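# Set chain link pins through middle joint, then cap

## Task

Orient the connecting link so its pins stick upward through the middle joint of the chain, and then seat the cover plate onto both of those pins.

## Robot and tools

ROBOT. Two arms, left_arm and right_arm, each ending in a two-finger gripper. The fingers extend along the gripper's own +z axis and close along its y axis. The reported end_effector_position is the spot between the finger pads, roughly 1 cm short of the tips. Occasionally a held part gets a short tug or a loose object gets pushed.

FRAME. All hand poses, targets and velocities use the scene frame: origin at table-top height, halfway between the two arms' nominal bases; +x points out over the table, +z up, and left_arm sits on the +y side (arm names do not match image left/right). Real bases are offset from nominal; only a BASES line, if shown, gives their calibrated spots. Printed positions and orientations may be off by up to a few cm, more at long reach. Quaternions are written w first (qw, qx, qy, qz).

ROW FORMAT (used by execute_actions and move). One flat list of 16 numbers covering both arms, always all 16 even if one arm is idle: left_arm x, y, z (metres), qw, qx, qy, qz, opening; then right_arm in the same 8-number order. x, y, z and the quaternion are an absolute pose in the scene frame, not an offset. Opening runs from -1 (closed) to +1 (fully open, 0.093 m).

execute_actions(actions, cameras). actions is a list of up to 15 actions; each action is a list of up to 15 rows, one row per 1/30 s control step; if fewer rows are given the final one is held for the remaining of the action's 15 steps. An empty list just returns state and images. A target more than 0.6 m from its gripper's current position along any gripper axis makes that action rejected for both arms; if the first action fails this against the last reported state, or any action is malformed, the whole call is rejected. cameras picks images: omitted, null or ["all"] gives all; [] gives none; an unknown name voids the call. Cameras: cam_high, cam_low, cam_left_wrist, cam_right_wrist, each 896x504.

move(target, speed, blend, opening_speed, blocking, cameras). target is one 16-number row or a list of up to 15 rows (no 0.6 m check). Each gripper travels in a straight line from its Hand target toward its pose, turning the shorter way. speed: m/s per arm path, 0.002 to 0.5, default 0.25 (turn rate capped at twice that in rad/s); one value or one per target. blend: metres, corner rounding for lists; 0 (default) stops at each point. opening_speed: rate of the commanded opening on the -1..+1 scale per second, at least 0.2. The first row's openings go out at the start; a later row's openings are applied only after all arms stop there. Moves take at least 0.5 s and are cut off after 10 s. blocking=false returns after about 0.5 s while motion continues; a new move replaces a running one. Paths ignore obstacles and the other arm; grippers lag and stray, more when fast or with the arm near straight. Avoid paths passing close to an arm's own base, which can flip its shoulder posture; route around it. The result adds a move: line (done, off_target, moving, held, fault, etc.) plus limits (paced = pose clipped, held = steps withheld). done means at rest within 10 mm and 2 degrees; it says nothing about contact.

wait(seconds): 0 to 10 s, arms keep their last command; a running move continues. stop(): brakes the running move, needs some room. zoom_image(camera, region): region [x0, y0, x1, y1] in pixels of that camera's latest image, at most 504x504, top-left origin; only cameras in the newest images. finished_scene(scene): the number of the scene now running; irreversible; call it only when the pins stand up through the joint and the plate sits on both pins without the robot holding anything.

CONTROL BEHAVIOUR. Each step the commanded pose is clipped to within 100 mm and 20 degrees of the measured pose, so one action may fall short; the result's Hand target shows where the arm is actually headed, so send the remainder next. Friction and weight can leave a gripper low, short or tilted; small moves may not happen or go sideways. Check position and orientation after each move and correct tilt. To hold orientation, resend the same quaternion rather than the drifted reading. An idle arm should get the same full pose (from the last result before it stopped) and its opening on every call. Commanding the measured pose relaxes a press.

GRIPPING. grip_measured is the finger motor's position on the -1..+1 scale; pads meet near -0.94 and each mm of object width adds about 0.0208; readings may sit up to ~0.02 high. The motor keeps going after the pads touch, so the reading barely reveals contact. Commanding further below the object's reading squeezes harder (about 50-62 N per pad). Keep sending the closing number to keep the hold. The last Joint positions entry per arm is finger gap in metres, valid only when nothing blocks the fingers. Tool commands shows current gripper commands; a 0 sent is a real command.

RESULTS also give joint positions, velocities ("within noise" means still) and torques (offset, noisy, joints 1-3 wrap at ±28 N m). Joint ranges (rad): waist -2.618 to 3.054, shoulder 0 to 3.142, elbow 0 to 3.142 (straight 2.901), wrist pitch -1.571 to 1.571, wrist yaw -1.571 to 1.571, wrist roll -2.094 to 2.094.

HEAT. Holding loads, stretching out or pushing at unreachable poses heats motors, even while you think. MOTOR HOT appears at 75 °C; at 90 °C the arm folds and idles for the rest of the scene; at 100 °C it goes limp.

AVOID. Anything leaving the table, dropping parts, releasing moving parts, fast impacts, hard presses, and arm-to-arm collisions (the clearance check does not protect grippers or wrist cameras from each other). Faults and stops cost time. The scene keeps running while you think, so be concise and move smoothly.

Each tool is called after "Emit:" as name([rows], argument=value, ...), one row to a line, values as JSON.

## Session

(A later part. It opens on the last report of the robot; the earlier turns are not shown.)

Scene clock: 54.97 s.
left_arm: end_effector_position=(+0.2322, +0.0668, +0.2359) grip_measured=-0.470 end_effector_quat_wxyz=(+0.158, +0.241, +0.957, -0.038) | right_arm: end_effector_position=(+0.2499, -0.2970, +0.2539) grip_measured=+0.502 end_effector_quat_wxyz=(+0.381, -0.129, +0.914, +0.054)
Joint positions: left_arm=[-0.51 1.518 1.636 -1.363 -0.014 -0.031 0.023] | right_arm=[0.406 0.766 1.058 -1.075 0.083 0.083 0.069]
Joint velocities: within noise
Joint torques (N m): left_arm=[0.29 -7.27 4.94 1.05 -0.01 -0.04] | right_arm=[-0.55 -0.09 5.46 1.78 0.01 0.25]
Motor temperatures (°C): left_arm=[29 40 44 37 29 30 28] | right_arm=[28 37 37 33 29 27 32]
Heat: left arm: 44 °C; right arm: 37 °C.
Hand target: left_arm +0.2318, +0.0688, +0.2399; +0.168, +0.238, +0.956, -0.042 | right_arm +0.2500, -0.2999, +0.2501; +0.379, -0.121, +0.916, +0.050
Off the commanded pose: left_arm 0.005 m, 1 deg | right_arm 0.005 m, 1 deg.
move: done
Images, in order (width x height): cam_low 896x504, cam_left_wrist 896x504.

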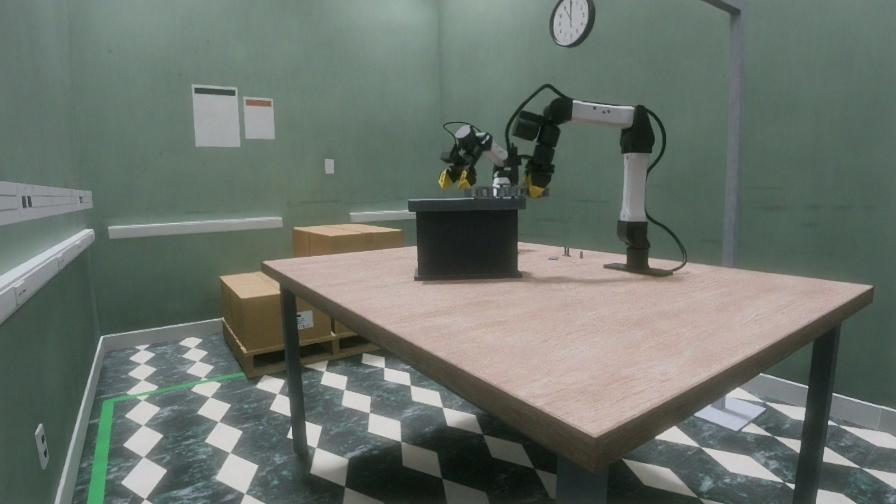

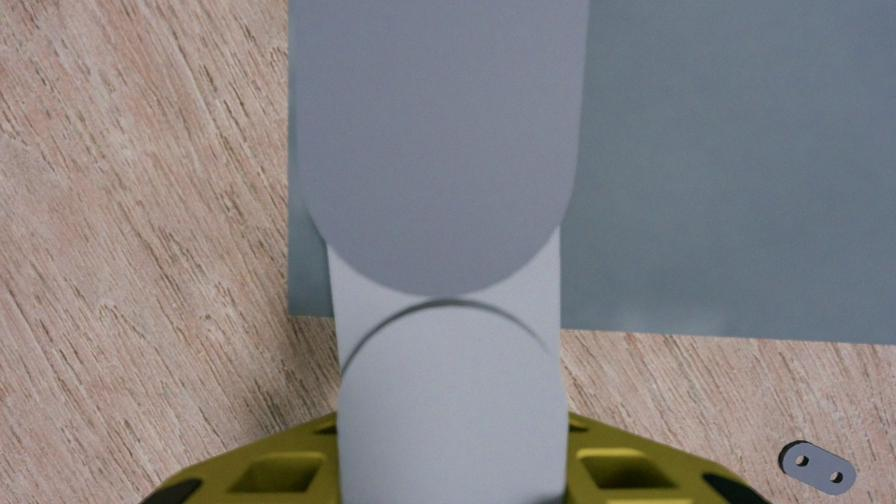

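Emit:
move(target=[0.2318,0.0688,0.265,0.1686,0.2380,0.9556,-0.0420,-0.8,0.25,-0.30,0.25,0.3794,-0.1206,0.9160,0.05,0.5], speed=0.05)

Emit:
zoom_image(camera="cam_low", region=[420, 150, 620, 290])

Scene clock: 56.40 s.
left_arm: end_effector_position=(+0.2253, +0.0708, +0.2542) grip_measured=-0.470 end_effector_quat_wxyz=(+0.149, +0.242, +0.958, -0.036) | right_arm: end_effector_position=(+0.2499, -0.2970, +0.2539) grip_measured=+0.502 end_effector_quat_wxyz=(+0.381, -0.129, +0.914, +0.054)
Joint positions: left_arm=[-0.51 1.534 1.735 -1.464 -0.014 -0.031 0.023] | right_arm=[0.406 0.766 1.058 -1.075 0.083 0.083 0.069]
Joint velocities: within noise
Joint torques (N m): left_arm=[0.29 -5.08 8.66 0.92 -0.01 -0.04] | right_arm=[-0.55 -0.1 5.45 1.77 0.01 0.25]
Motor temperatures (°C): left_arm=[29 40 44 37 29 30 28] | right_arm=[28 37 37 33 29 27 32]
Heat: left arm: 44 °C; right arm: 37 °C.
Hand target: left_arm +0.2315, +0.0690, +0.2650; +0.169, +0.238, +0.956, -0.042 | right_arm +0.2500, -0.2999, +0.2501; +0.379, -0.121, +0.916, +0.050
Off the commanded pose: left_arm 0.013 m, 2 deg | right_arm 0.005 m, 1 deg.
move: off_target (left_arm)

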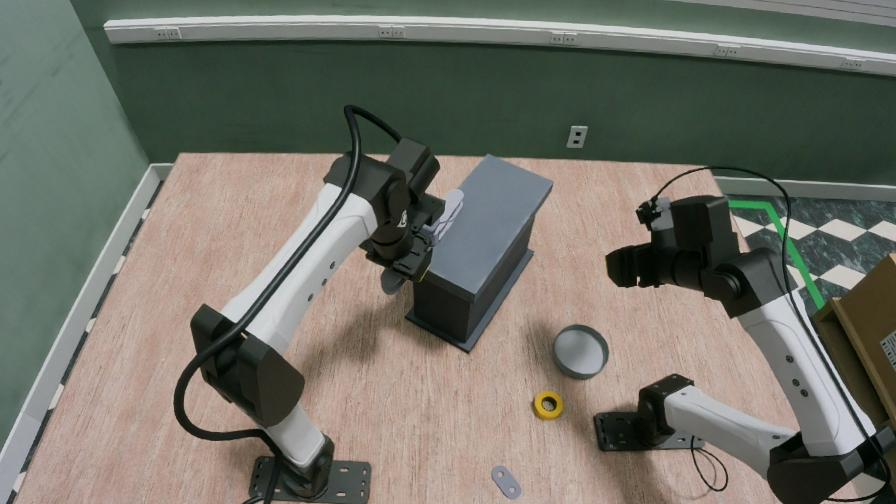

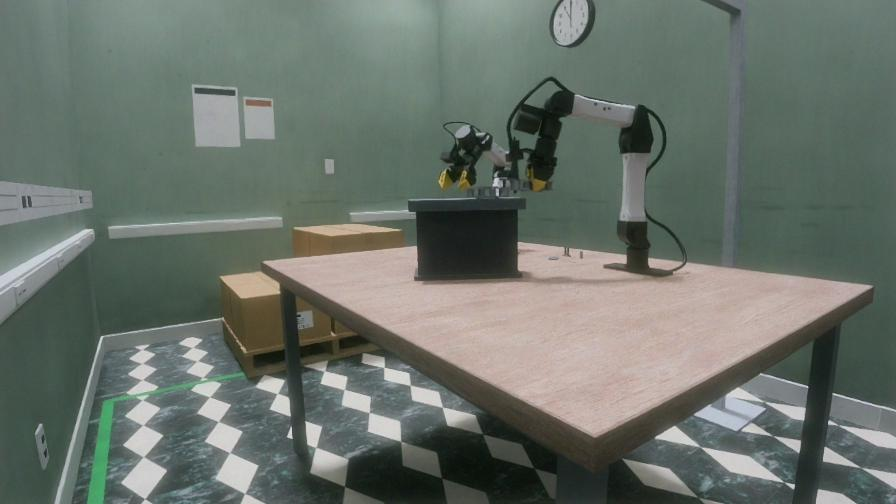

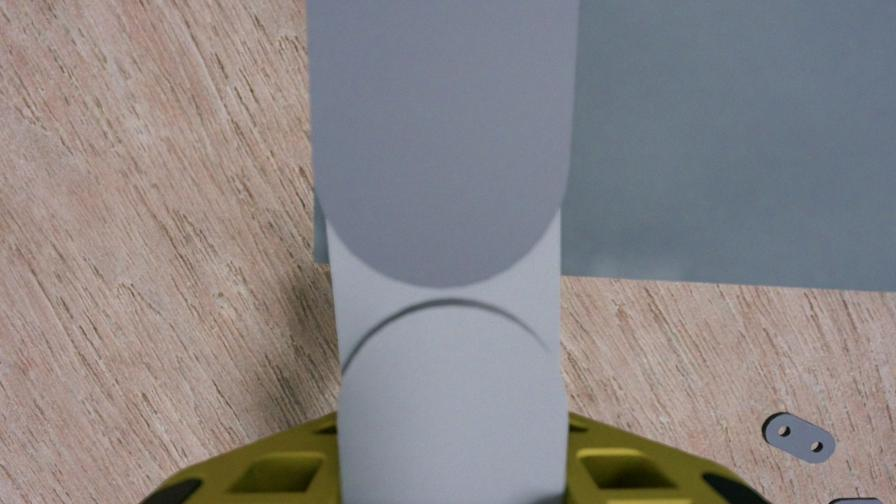

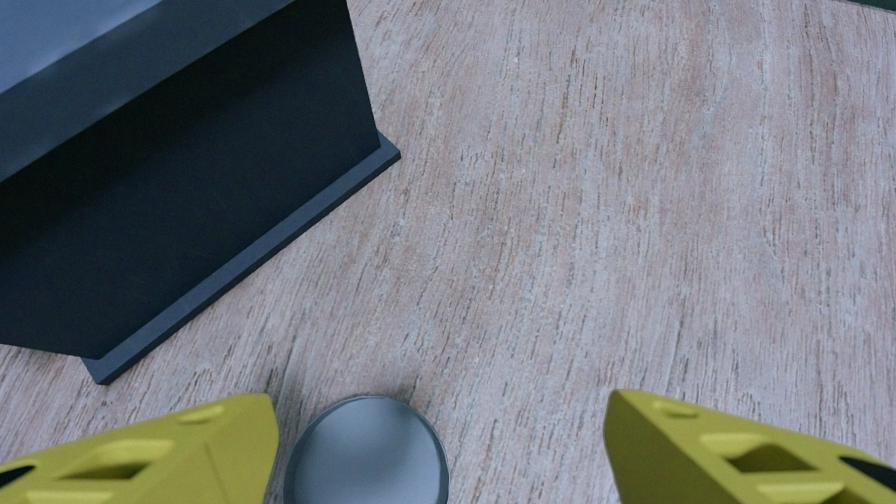

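Scaled by 2.520 from the camera's 896x504 image, which has a finer 1280x720 frame.

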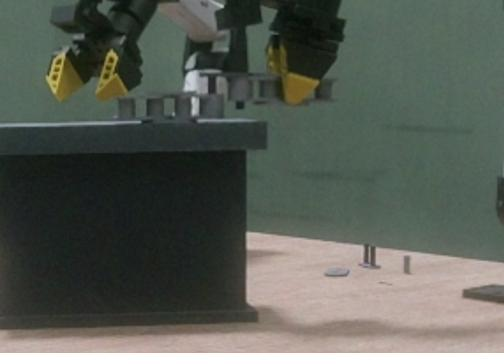

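Emit:
move(target=[0.2365,0.0665,0.285,0.1686,0.2380,0.9556,-0.0420,-0.8,0.25,-0.30,0.25,0.3794,-0.1206,0.9160,0.05,0.5], speed=0.05)

Emit:
zoom_image(camera="cam_low", region=[420, 150, 620, 290])

Scene clock: 58.27 s.
left_arm: end_effector_position=(+0.2275, +0.0695, +0.2740) grip_measured=-0.470 end_effector_quat_wxyz=(+0.144, +0.242, +0.959, -0.034) | right_arm: end_effector_position=(+0.2499, -0.2970, +0.2539) grip_measured=+0.502 end_effector_quat_wxyz=(+0.381, -0.129, +0.914, +0.054)
Joint positions: left_arm=[-0.51 1.596 1.89 -1.569 -0.014 -0.031 0.023] | right_arm=[0.406 0.766 1.058 -1.075 0.083 0.083 0.069]
Joint velocities: within noise
Joint torques (N m): left_arm=[0.44 -5.27 8.38 1.05 -0.01 -0.03] | right_arm=[-0.54 -0.09 5.45 1.77 0.02 0.25]
Motor temperatures (°C): left_arm=[29 40 45 37 29 30 28] | right_arm=[28 36 37 33 29 27 32]
Heat: left arm: 45 °C; right arm: 37 °C.
Hand target: left_arm +0.2360, +0.0668, +0.2851; +0.169, +0.238, +0.956, -0.042 | right_arm +0.2500, -0.2999, +0.2501; +0.379, -0.121, +0.916, +0.050
Off the commanded pose: left_arm 0.014 m, 3 deg | right_arm 0.005 m, 1 deg.
joint read past its limit (left arm) — joint 4 (wrist pitch), lower limit.
move: off_target (left_arm)

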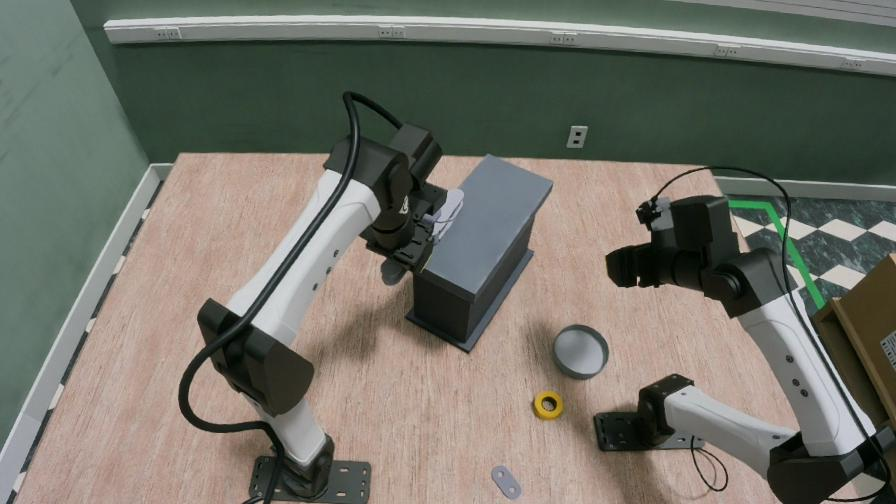

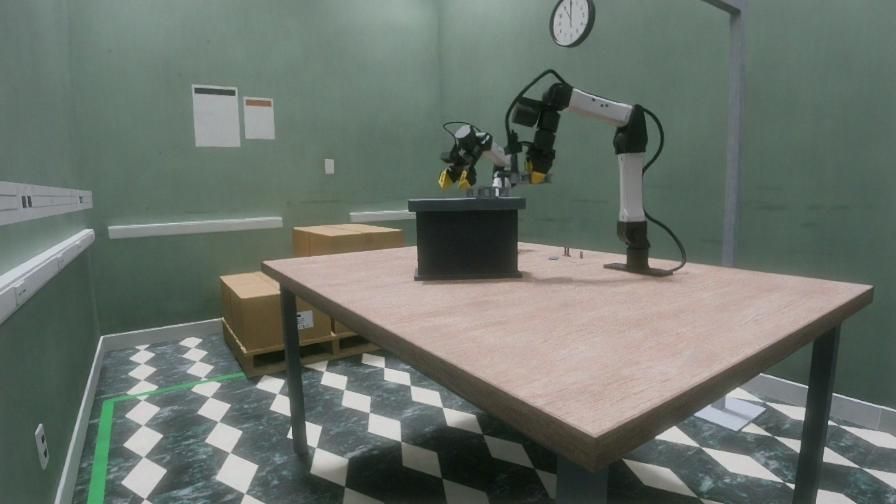

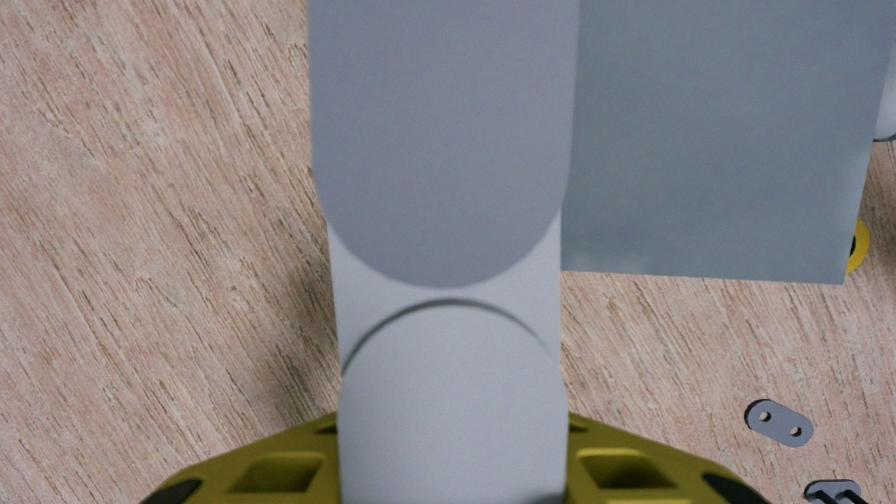

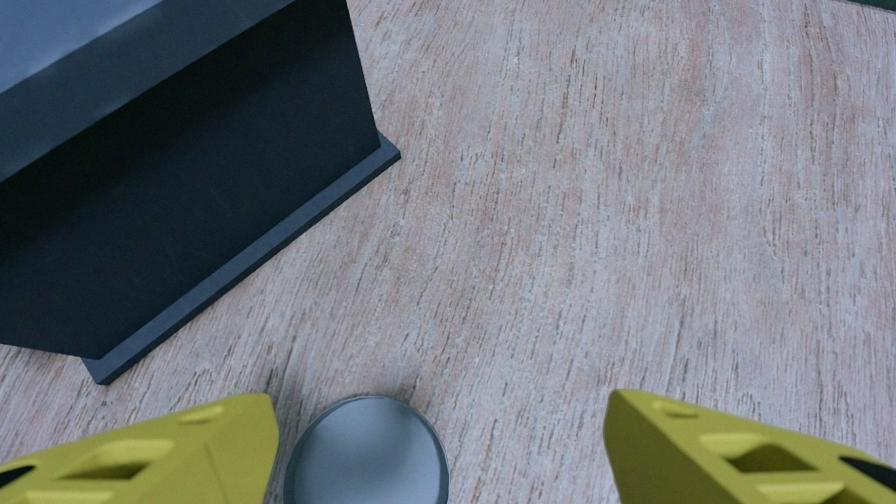

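Scaled by 2.520 from the camera's 896x504 image, which has a finer 1280x720 frame.

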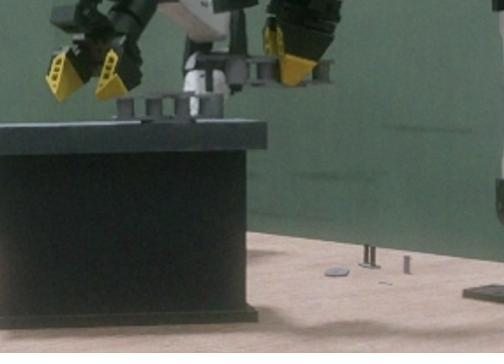

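Emit:
move(target=[0.2365,0.0665,0.300,0.2018,0.2361,0.9492,-0.0502,-0.8,0.25,-0.30,0.25,0.3794,-0.1206,0.9160,0.05,0.5], speed=0.05, cameras=["cam_low","cam_left_wrist"])

Emit:
zoom_image(camera="cam_low", region=[450, 150, 570, 220])

Scene clock: 59.90 s.
left_arm: end_effector_position=(+0.2275, +0.0696, +0.2740) grip_measured=-0.470 end_effector_quat_wxyz=(+0.144, +0.242, +0.959, -0.034) | right_arm: end_effector_position=(+0.2499, -0.2970, +0.2539) grip_measured=+0.502 end_effector_quat_wxyz=(+0.381, -0.129, +0.914, +0.054)
Joint positions: left_arm=[-0.51 1.596 1.89 -1.569 -0.014 -0.031 0.023] | right_arm=[0.406 0.766 1.058 -1.075 0.083 0.083 0.069]
Joint velocities: within noise
Joint torques (N m): left_arm=[0.28 -9.02 8.47 1.31 -0.04 -0.05] | right_arm=[-0.55 -0.09 5.44 1.77 0.01 0.25]
Motor temperatures (°C): left_arm=[29 40 45 37 29 30 29] | right_arm=[28 36 37 33 29 27 32]
Heat: left arm: 45 °C; right arm: 37 °C.
Hand target: left_arm +0.2350, +0.0673, +0.3004; +0.202, +0.236, +0.949, -0.050 | right_arm +0.2500, -0.2999, +0.2501; +0.379, -0.121, +0.916, +0.050
Off the commanded pose: left_arm 0.028 m, 7 deg | right_arm 0.005 m, 1 deg.
joint read past its limit (left arm) — joint 4 (wrist pitch), lower limit.
move: off_target (left_arm)
Images, in order (width x height): cam_low 896x504, cam_left_wrist 896x504.

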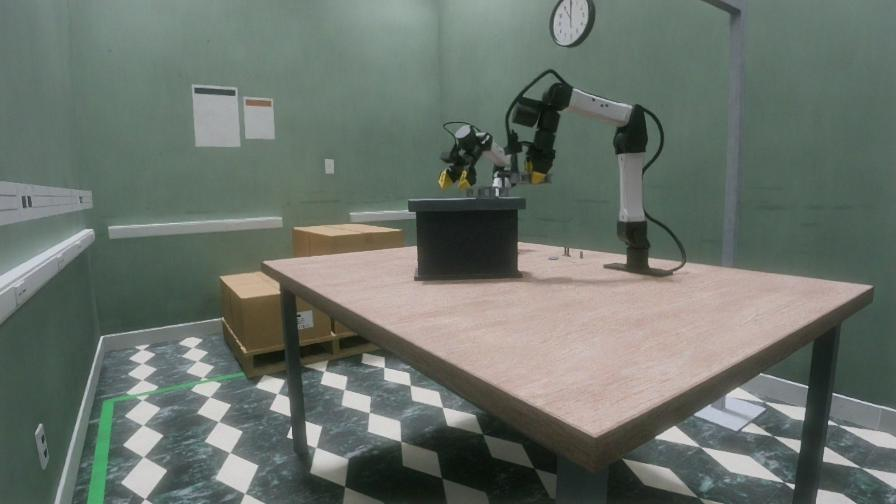

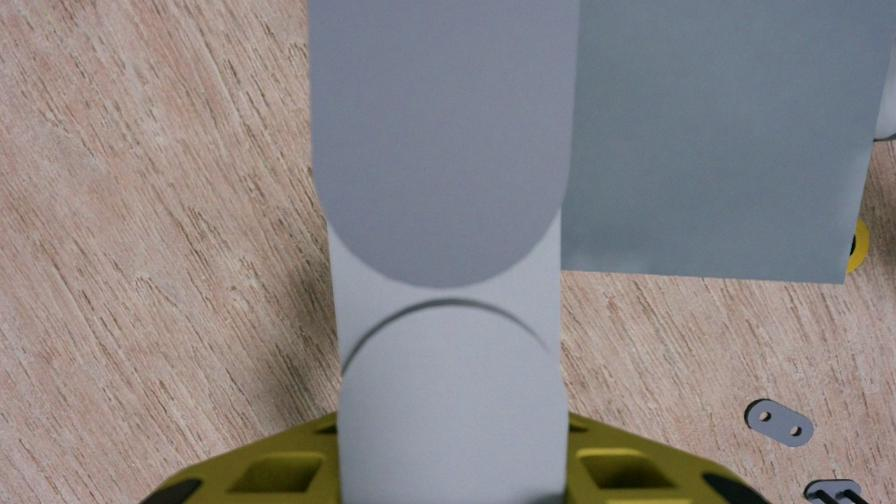

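Scaled by 4.200 from the camera's 896x504 image, which has a finer 1280x720 frame.

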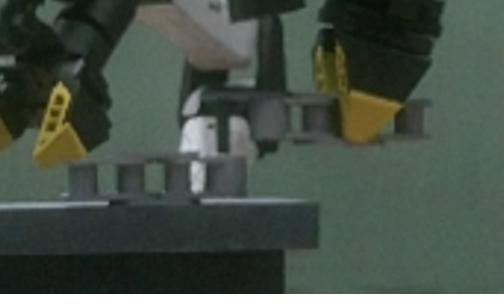

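Emit:
move(target=[0.2380,0.0665,0.318,0.2250,0.2350,0.9440,-0.0560,-0.8,0.25,-0.30,0.25,0.3794,-0.1206,0.9160,0.05,0.5], speed=0.05, cameras=["cam_low","cam_left_wrist"])

Emit:
zoom_image(camera="cam_low", region=[450, 150, 570, 220])

Scene clock: 61.10 s.
left_arm: end_effector_position=(+0.2327, +0.0665, +0.2929) grip_measured=-0.470 end_effector_quat_wxyz=(+0.174, +0.240, +0.954, -0.043) | right_arm: end_effector_position=(+0.2499, -0.2970, +0.2539) grip_measured=+0.502 end_effector_quat_wxyz=(+0.381, -0.129, +0.914, +0.054)
Joint positions: left_arm=[-0.51 1.596 1.955 -1.569 -0.014 -0.031 0.023] | right_arm=[0.406 0.766 1.058 -1.075 0.083 0.083 0.069]
Joint velocities: within noise
Joint torques (N m): left_arm=[0.42 -8.81 8.25 1.32 -0.05 -0.01] | right_arm=[-0.54 -0.1 5.45 1.77 0.02 0.25]
Motor temperatures (°C): left_arm=[29 40 45 37 29 30 29] | right_arm=[28 36 37 33 29 27 32]
Heat: left arm: 45 °C; right arm: 37 °C.
Hand target: left_arm +0.2368, +0.0671, +0.3181; +0.225, +0.235, +0.944, -0.056 | right_arm +0.2500, -0.2999, +0.2501; +0.379, -0.121, +0.916, +0.050
Off the commanded pose: left_arm 0.026 m, 6 deg | right_arm 0.005 m, 1 deg.
joint read past its limit (left arm) — joint 4 (wrist pitch), lower limit.
move: off_target (left_arm)
Images, in order (width x height): cam_low 896x504, cam_left_wrist 896x504.

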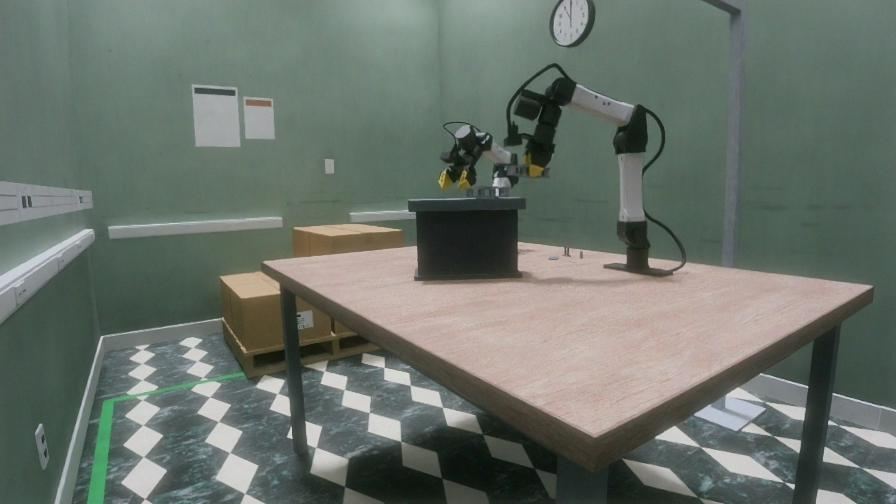

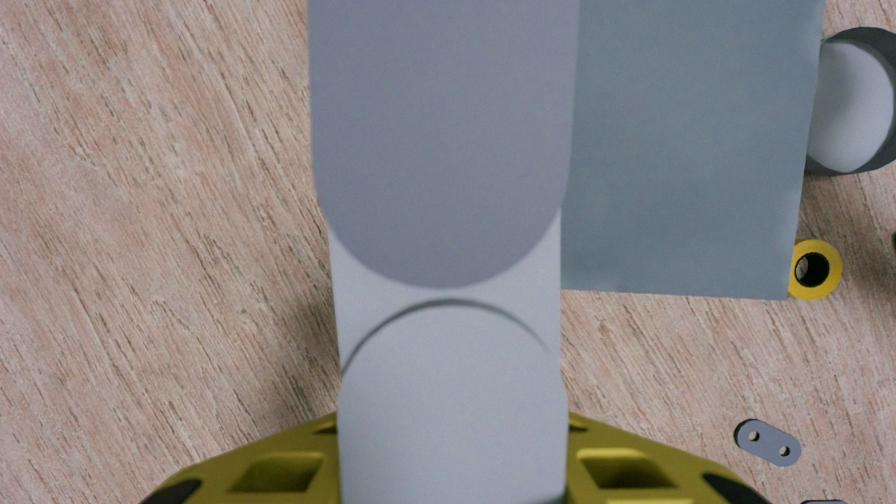

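Scaled by 4.200 from the camera's 896x504 image, which has a finer 1280x720 frame.

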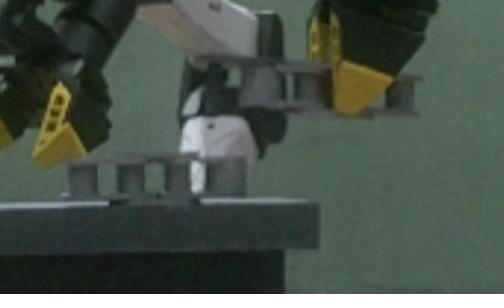

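Emit:
move([
  [0.262,0.120,0.315,0.2250,0.2350,0.9440,-0.0560,-0.8,0.25,-0.30,0.25,0.3794,-0.1206,0.9160,0.05,0.5],
  [0.260,0.17,0.25,0.1619,0.086,0.9829,-0.0142,-0.8,0.25,-0.30,0.25,0.3794,-0.1206,0.9160,0.05,0.5],
  [0.250,0.17,0.10,0.1619,0.086,0.9829,-0.0142,-0.8,0.25,-0.30,0.25,0.3794,-0.1206,0.9160,0.05,0.5],
], speed=0.1, blend=0.02)

Scene clock: 66.93 s.
left_arm: end_effector_position=(+0.2368, +0.1709, +0.0867) grip_measured=-0.470 end_effector_quat_wxyz=(+0.119, +0.094, +0.988, -0.015) | right_arm: end_effector_position=(+0.2499, -0.2970, +0.2539) grip_measured=+0.502 end_effector_quat_wxyz=(+0.381, -0.129, +0.914, +0.054)
Joint positions: left_arm=[-0.17 1.43 0.979 -0.879 0.007 0 0.023] | right_arm=[0.406 0.766 1.058 -1.075 0.083 0.083 0.069]
Joint velocities: within noise
Joint torques (N m): left_arm=[-0.25 -7.83 6.31 1.15 -0.13 -0.21] | right_arm=[-0.57 -0.1 5.44 1.77 0.01 0.25]
Motor temperatures (°C): left_arm=[29 41 45 37 29 30 29] | right_arm=[28 36 37 34 29 27 32]
Heat: left arm: 45 °C; right arm: 37 °C.
Hand target: left_arm +0.2494, +0.1700, +0.1006; +0.161, +0.086, +0.983, -0.015 | right_arm +0.2500, -0.2999, +0.2501; +0.379, -0.121, +0.916, +0.050
Off the commanded pose: left_arm 0.019 m, 5 deg | right_arm 0.005 m, 1 deg.
move: off_target (left_arm)

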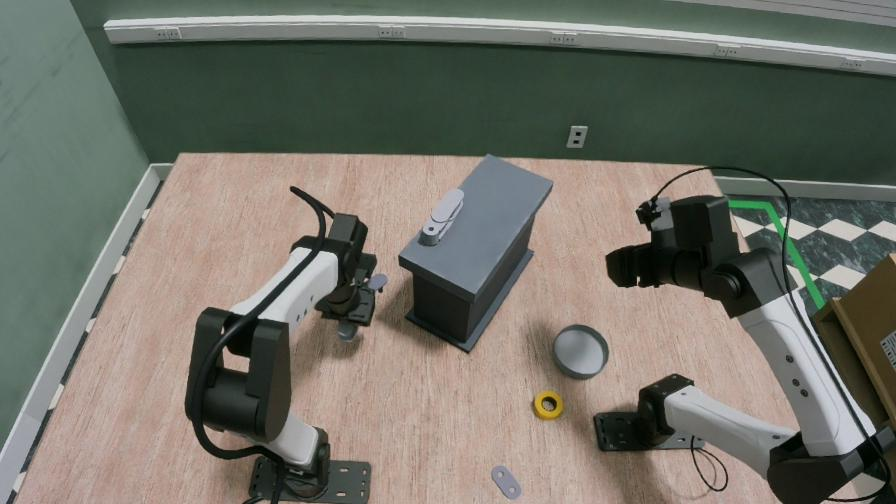

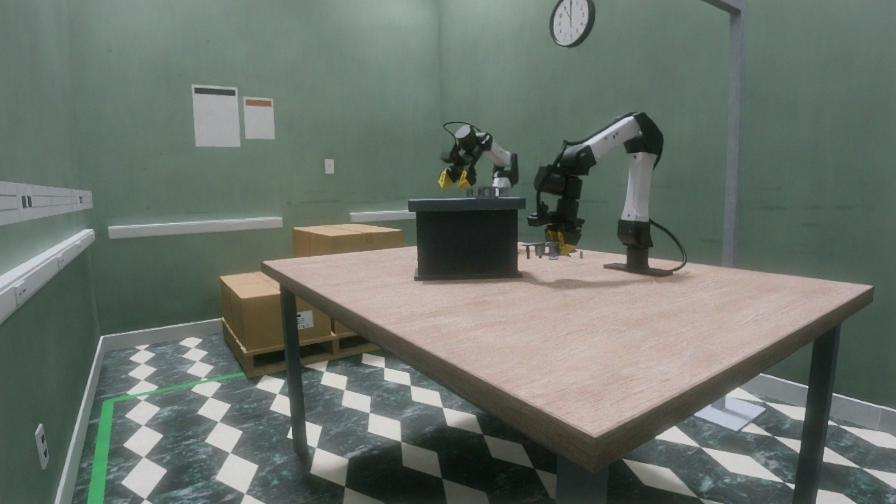

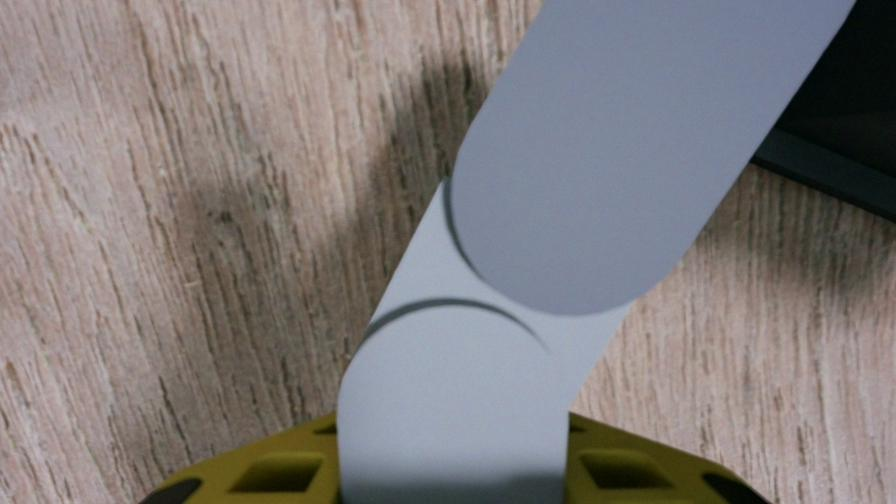

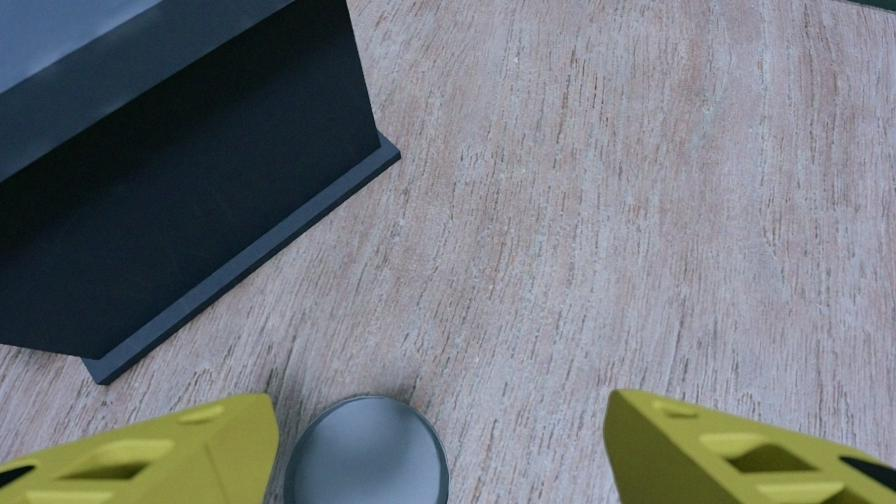

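Emit:
move(target=[0.250,0.182,0.062,0.19,0.0854,0.978,-0.0166,-0.8,0.25,-0.30,0.25,0.3794,-0.1206,0.9160,0.05,0.5], speed=0.08, cameras=["cam_low","cam_left_wrist"])

Emit:
zoom_image(camera="cam_low", region=[480, 200, 620, 290])

Scene clock: 68.87 s.
left_arm: end_effector_position=(+0.2343, +0.1835, +0.0482) grip_measured=-0.470 end_effector_quat_wxyz=(+0.145, +0.082, +0.986, -0.013) | right_arm: end_effector_position=(+0.2499, -0.2970, +0.2539) grip_measured=+0.502 end_effector_quat_wxyz=(+0.381, -0.129, +0.914, +0.054)
Joint positions: left_arm=[-0.129 1.414 0.792 -0.656 0.007 0.019 0.023] | right_arm=[0.406 0.766 1.058 -1.075 0.083 0.083 0.069]
Joint velocities: within noise
Joint torques (N m): left_arm=[0.27 -7.53 6.12 1.36 0.02 0.11] | right_arm=[-0.55 -0.09 5.45 1.78 0.01 0.25]
Motor temperatures (°C): left_arm=[29 42 46 37 29 30 29] | right_arm=[28 36 37 34 29 27 32]
Heat: left arm: 46 °C; right arm: 37 °C.
Hand target: left_arm +0.2492, +0.1822, +0.0628; +0.189, +0.085, +0.978, -0.016 | right_arm +0.2500, -0.2999, +0.2501; +0.379, -0.121, +0.916, +0.050
Off the commanded pose: left_arm 0.021 m, 5 deg | right_arm 0.005 m, 1 deg.
move: off_target (left_arm)
Images, in order (width x height): cam_low 896x504, cam_left_wrist 896x504.

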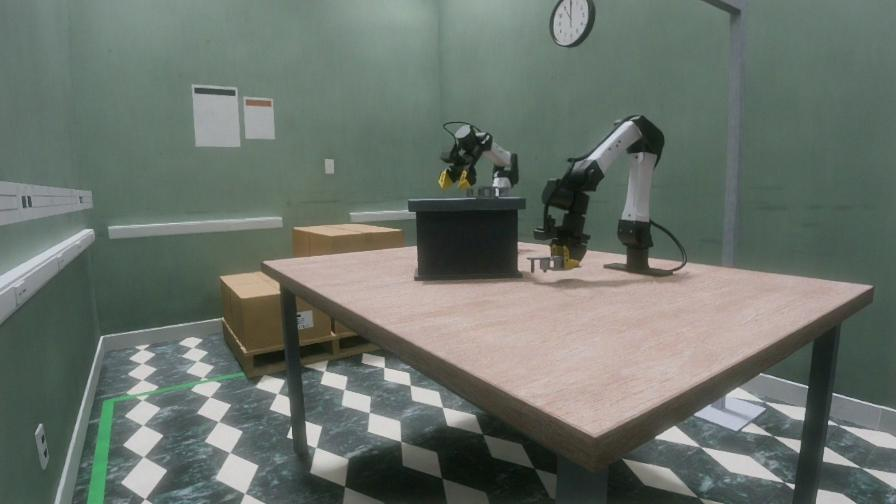

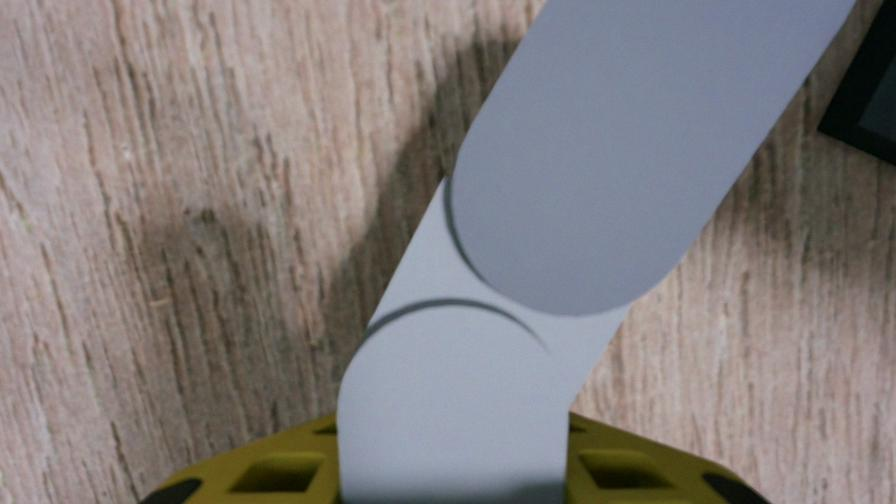

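Scaled by 3.600 from the camera's 896x504 image, which has a finer 1280x720 frame.

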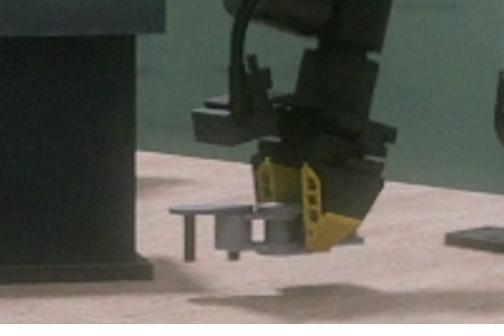

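Emit:
move(target=[0.250,0.182,0.036,0.205,0.0854,0.9748,-0.0179,-0.8,0.25,-0.30,0.25,0.3794,-0.1206,0.9160,0.05,0.5], speed=0.04, cameras=["cam_low","cam_left_wrist"])

Emit:
zoom_image(camera="cam_low", region=[480, 200, 620, 290])

Scene clock: 70.67 s.
left_arm: end_effector_position=(+0.2342, +0.1835, +0.0275) grip_measured=-0.470 end_effector_quat_wxyz=(+0.169, +0.082, +0.982, -0.014) | right_arm: end_effector_position=(+0.2499, -0.2970, +0.2539) grip_measured=+0.502 end_effector_quat_wxyz=(+0.381, -0.129, +0.914, +0.054)
Joint positions: left_arm=[-0.129 1.414 0.685 -0.501 0.007 0.02 0.023] | right_arm=[0.406 0.766 1.058 -1.075 0.083 0.083 0.069]
Joint velocities: within noise
Joint torques (N m): left_arm=[0.38 -5.23 6.01 1.5 0.04 0.11] | right_arm=[-0.54 -0.09 5.45 1.77 0.02 0.25]
Motor temperatures (°C): left_arm=[29 42 46 37 29 30 29] | right_arm=[28 36 37 34 29 27 32]
Heat: left arm: 46 °C; right arm: 37 °C.
Hand target: left_arm +0.2492, +0.1822, +0.0370; +0.205, +0.085, +0.975, -0.017 | right_arm +0.2500, -0.2999, +0.2501; +0.379, -0.121, +0.916, +0.050
Off the commanded pose: left_arm 0.018 m, 4 deg | right_arm 0.005 m, 1 deg.
move: off_target (left_arm)
Images, in order (width x height): cam_low 896x504, cam_left_wrist 896x504.

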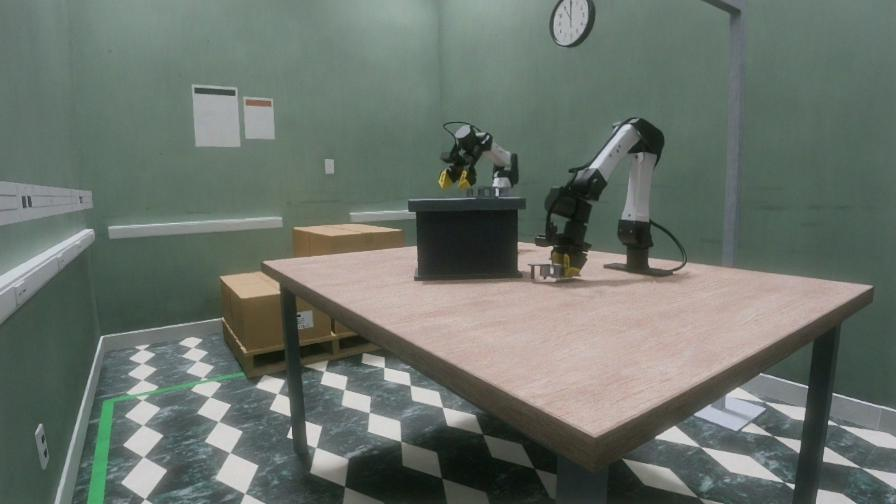

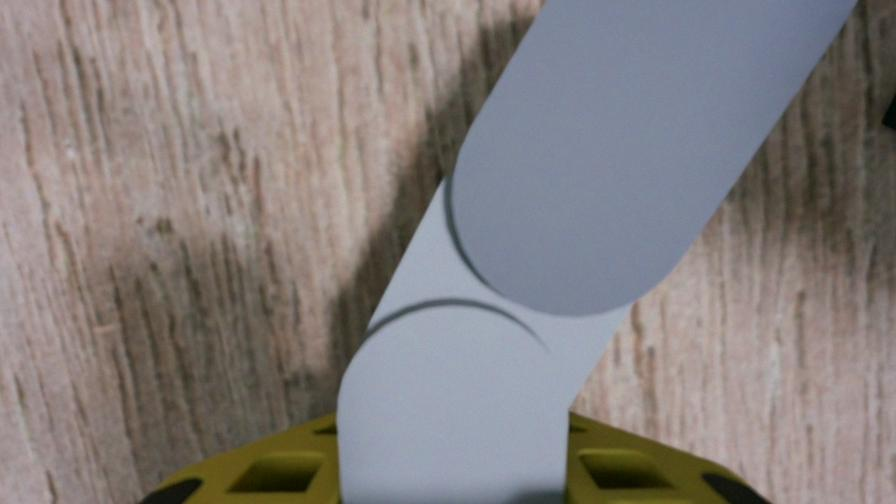

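Scaled by 3.600 from the camera's 896x504 image, which has a finer 1280x720 frame.

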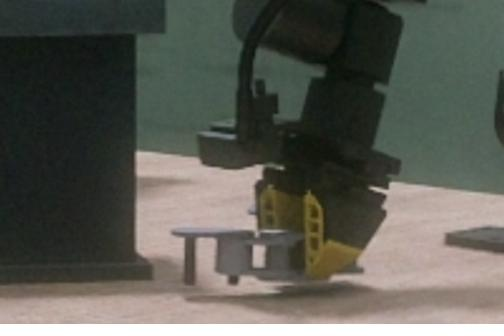

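Emit:
move(target=[0.250,0.182,0.026,0.200,0.0854,0.9758,-0.0175,-0.8,0.25,-0.30,0.25,0.3794,-0.1206,0.9160,0.05,0.5], speed=0.03, cameras=["cam_low","cam_left_wrist"])

Emit:
zoom_image(camera="cam_low", region=[480, 200, 620, 290])

Scene clock: 72.10 s.
left_arm: end_effector_position=(+0.2353, +0.1833, +0.0212) grip_measured=-0.470 end_effector_quat_wxyz=(+0.171, +0.082, +0.982, -0.014) | right_arm: end_effector_position=(+0.2499, -0.2970, +0.2539) grip_measured=+0.502 end_effector_quat_wxyz=(+0.381, -0.129, +0.914, +0.054)
Joint positions: left_arm=[-0.129 1.43 0.669 -0.464 0.007 0.021 0.023] | right_arm=[0.406 0.766 1.058 -1.075 0.083 0.083 0.069]
Joint velocities: within noise
Joint torques (N m): left_arm=[0.34 -4.07 5.98 1.51 0.04 0.1] | right_arm=[-0.54 -0.09 5.44 1.78 0.01 0.25]
Motor temperatures (°C): left_arm=[29 42 46 37 29 30 29] | right_arm=[28 36 37 34 29 27 32]
Heat: left arm: 46 °C; right arm: 37 °C.
Hand target: left_arm +0.2492, +0.1822, +0.0270; +0.200, +0.085, +0.976, -0.017 | right_arm +0.2500, -0.2999, +0.2501; +0.379, -0.121, +0.916, +0.050
Off the commanded pose: left_arm 0.016 m, 3 deg | right_arm 0.005 m, 1 deg.
move: off_target (left_arm)
Images, in order (width x height): cam_low 896x504, cam_left_wrist 896x504.

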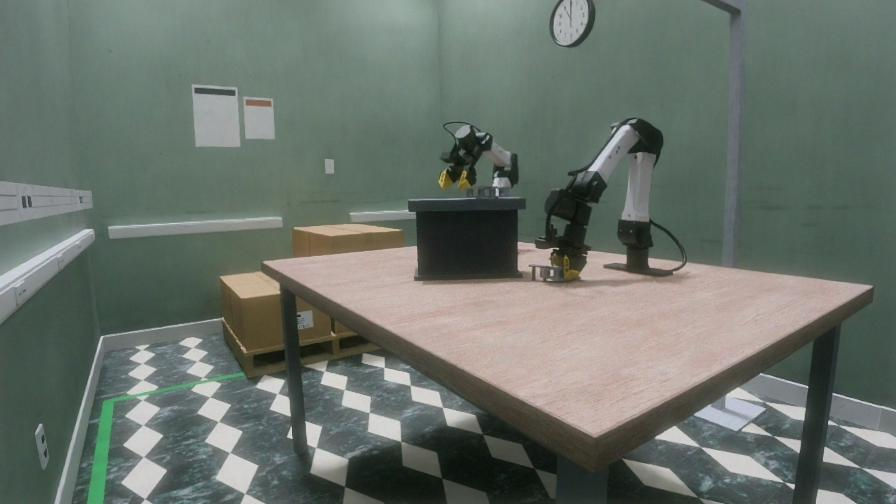

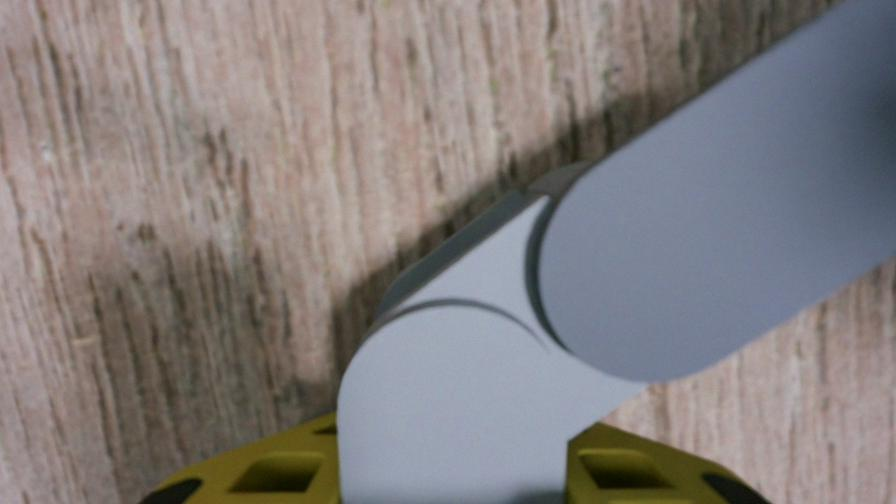

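Scaled by 3.600 from the camera's 896x504 image, which has a finer 1280x720 frame.

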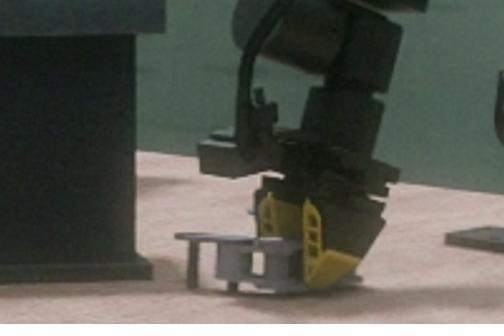

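Emit:
move(target=[0.249,0.182,0.018,0.198,0.0854,0.9762,-0.0175,-0.8,0.25,-0.30,0.25,0.3794,-0.1206,0.9160,0.05,0.5], speed=0.03, cameras=["cam_low","cam_left_wrist","cam_high"])

Emit:
zoom_image(camera="cam_low", region=[480, 200, 620, 290])

Scene clock: 73.27 s.
left_arm: end_effector_position=(+0.2385, +0.1829, +0.0183) grip_measured=-0.470 end_effector_quat_wxyz=(+0.179, +0.083, +0.980, -0.015) | right_arm: end_effector_position=(+0.2499, -0.2970, +0.2539) grip_measured=+0.502 end_effector_quat_wxyz=(+0.381, -0.129, +0.914, +0.054)
Joint positions: left_arm=[-0.129 1.44 0.658 -0.428 0.007 0.021 0.023] | right_arm=[0.406 0.766 1.058 -1.075 0.083 0.083 0.069]
Joint velocities: within noise
Joint torques (N m): left_arm=[0.31 -3.08 5.18 1.52 0.04 0.09] | right_arm=[-0.53 -0.09 5.44 1.77 0.01 0.25]
Motor temperatures (°C): left_arm=[29 42 46 37 29 30 29] | right_arm=[28 36 37 34 29 27 32]
Heat: left arm: 46 °C; right arm: 37 °C.
Hand target: left_arm +0.2484, +0.1821, +0.0185; +0.198, +0.085, +0.976, -0.017 | right_arm +0.2500, -0.2999, +0.2501; +0.379, -0.121, +0.916, +0.050
Off the commanded pose: left_arm 0.011 m, 2 deg | right_arm 0.005 m, 1 deg.
move: off_target (left_arm)
Images, in order (width x height): cam_high 896x504, cam_low 896x504, cam_left_wrist 896x504.

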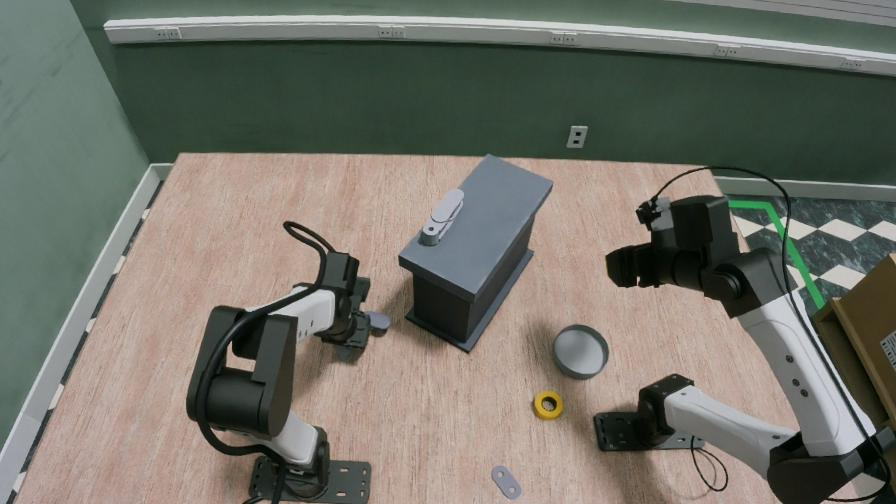

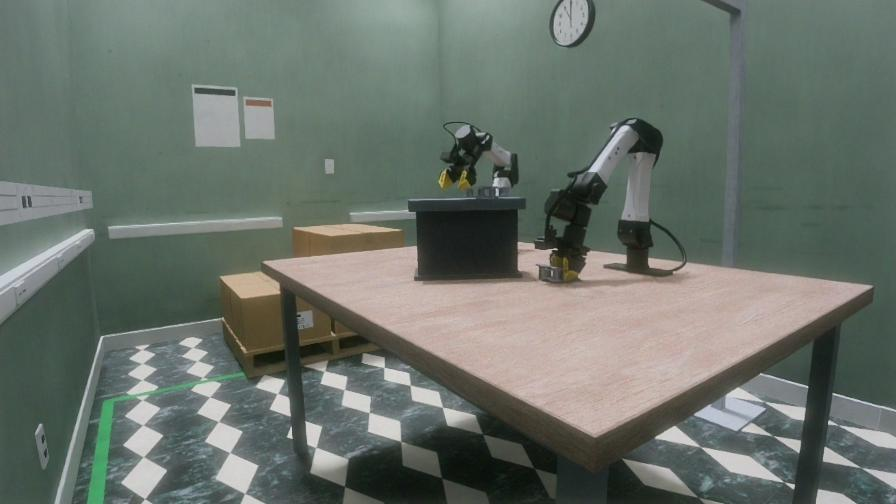

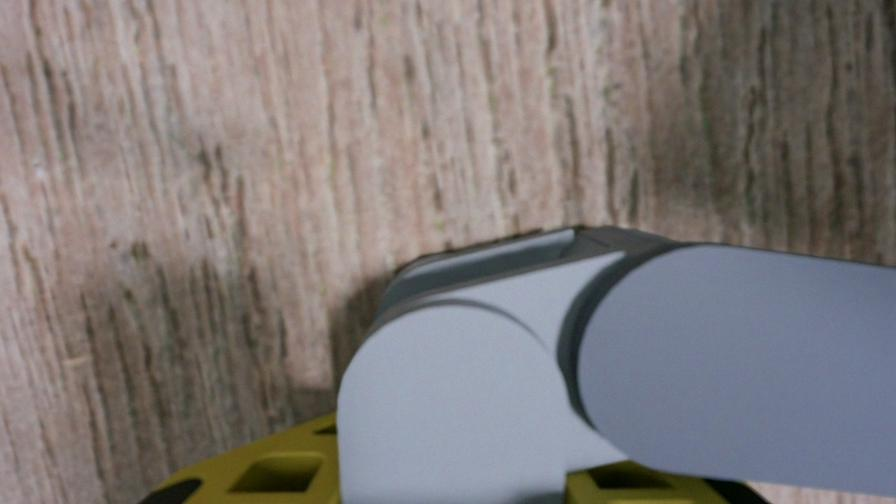

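Scaled by 3.600 from the camera's 896x504 image, which has a finer 1280x720 frame.

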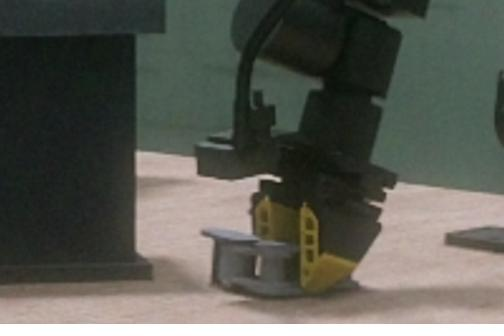

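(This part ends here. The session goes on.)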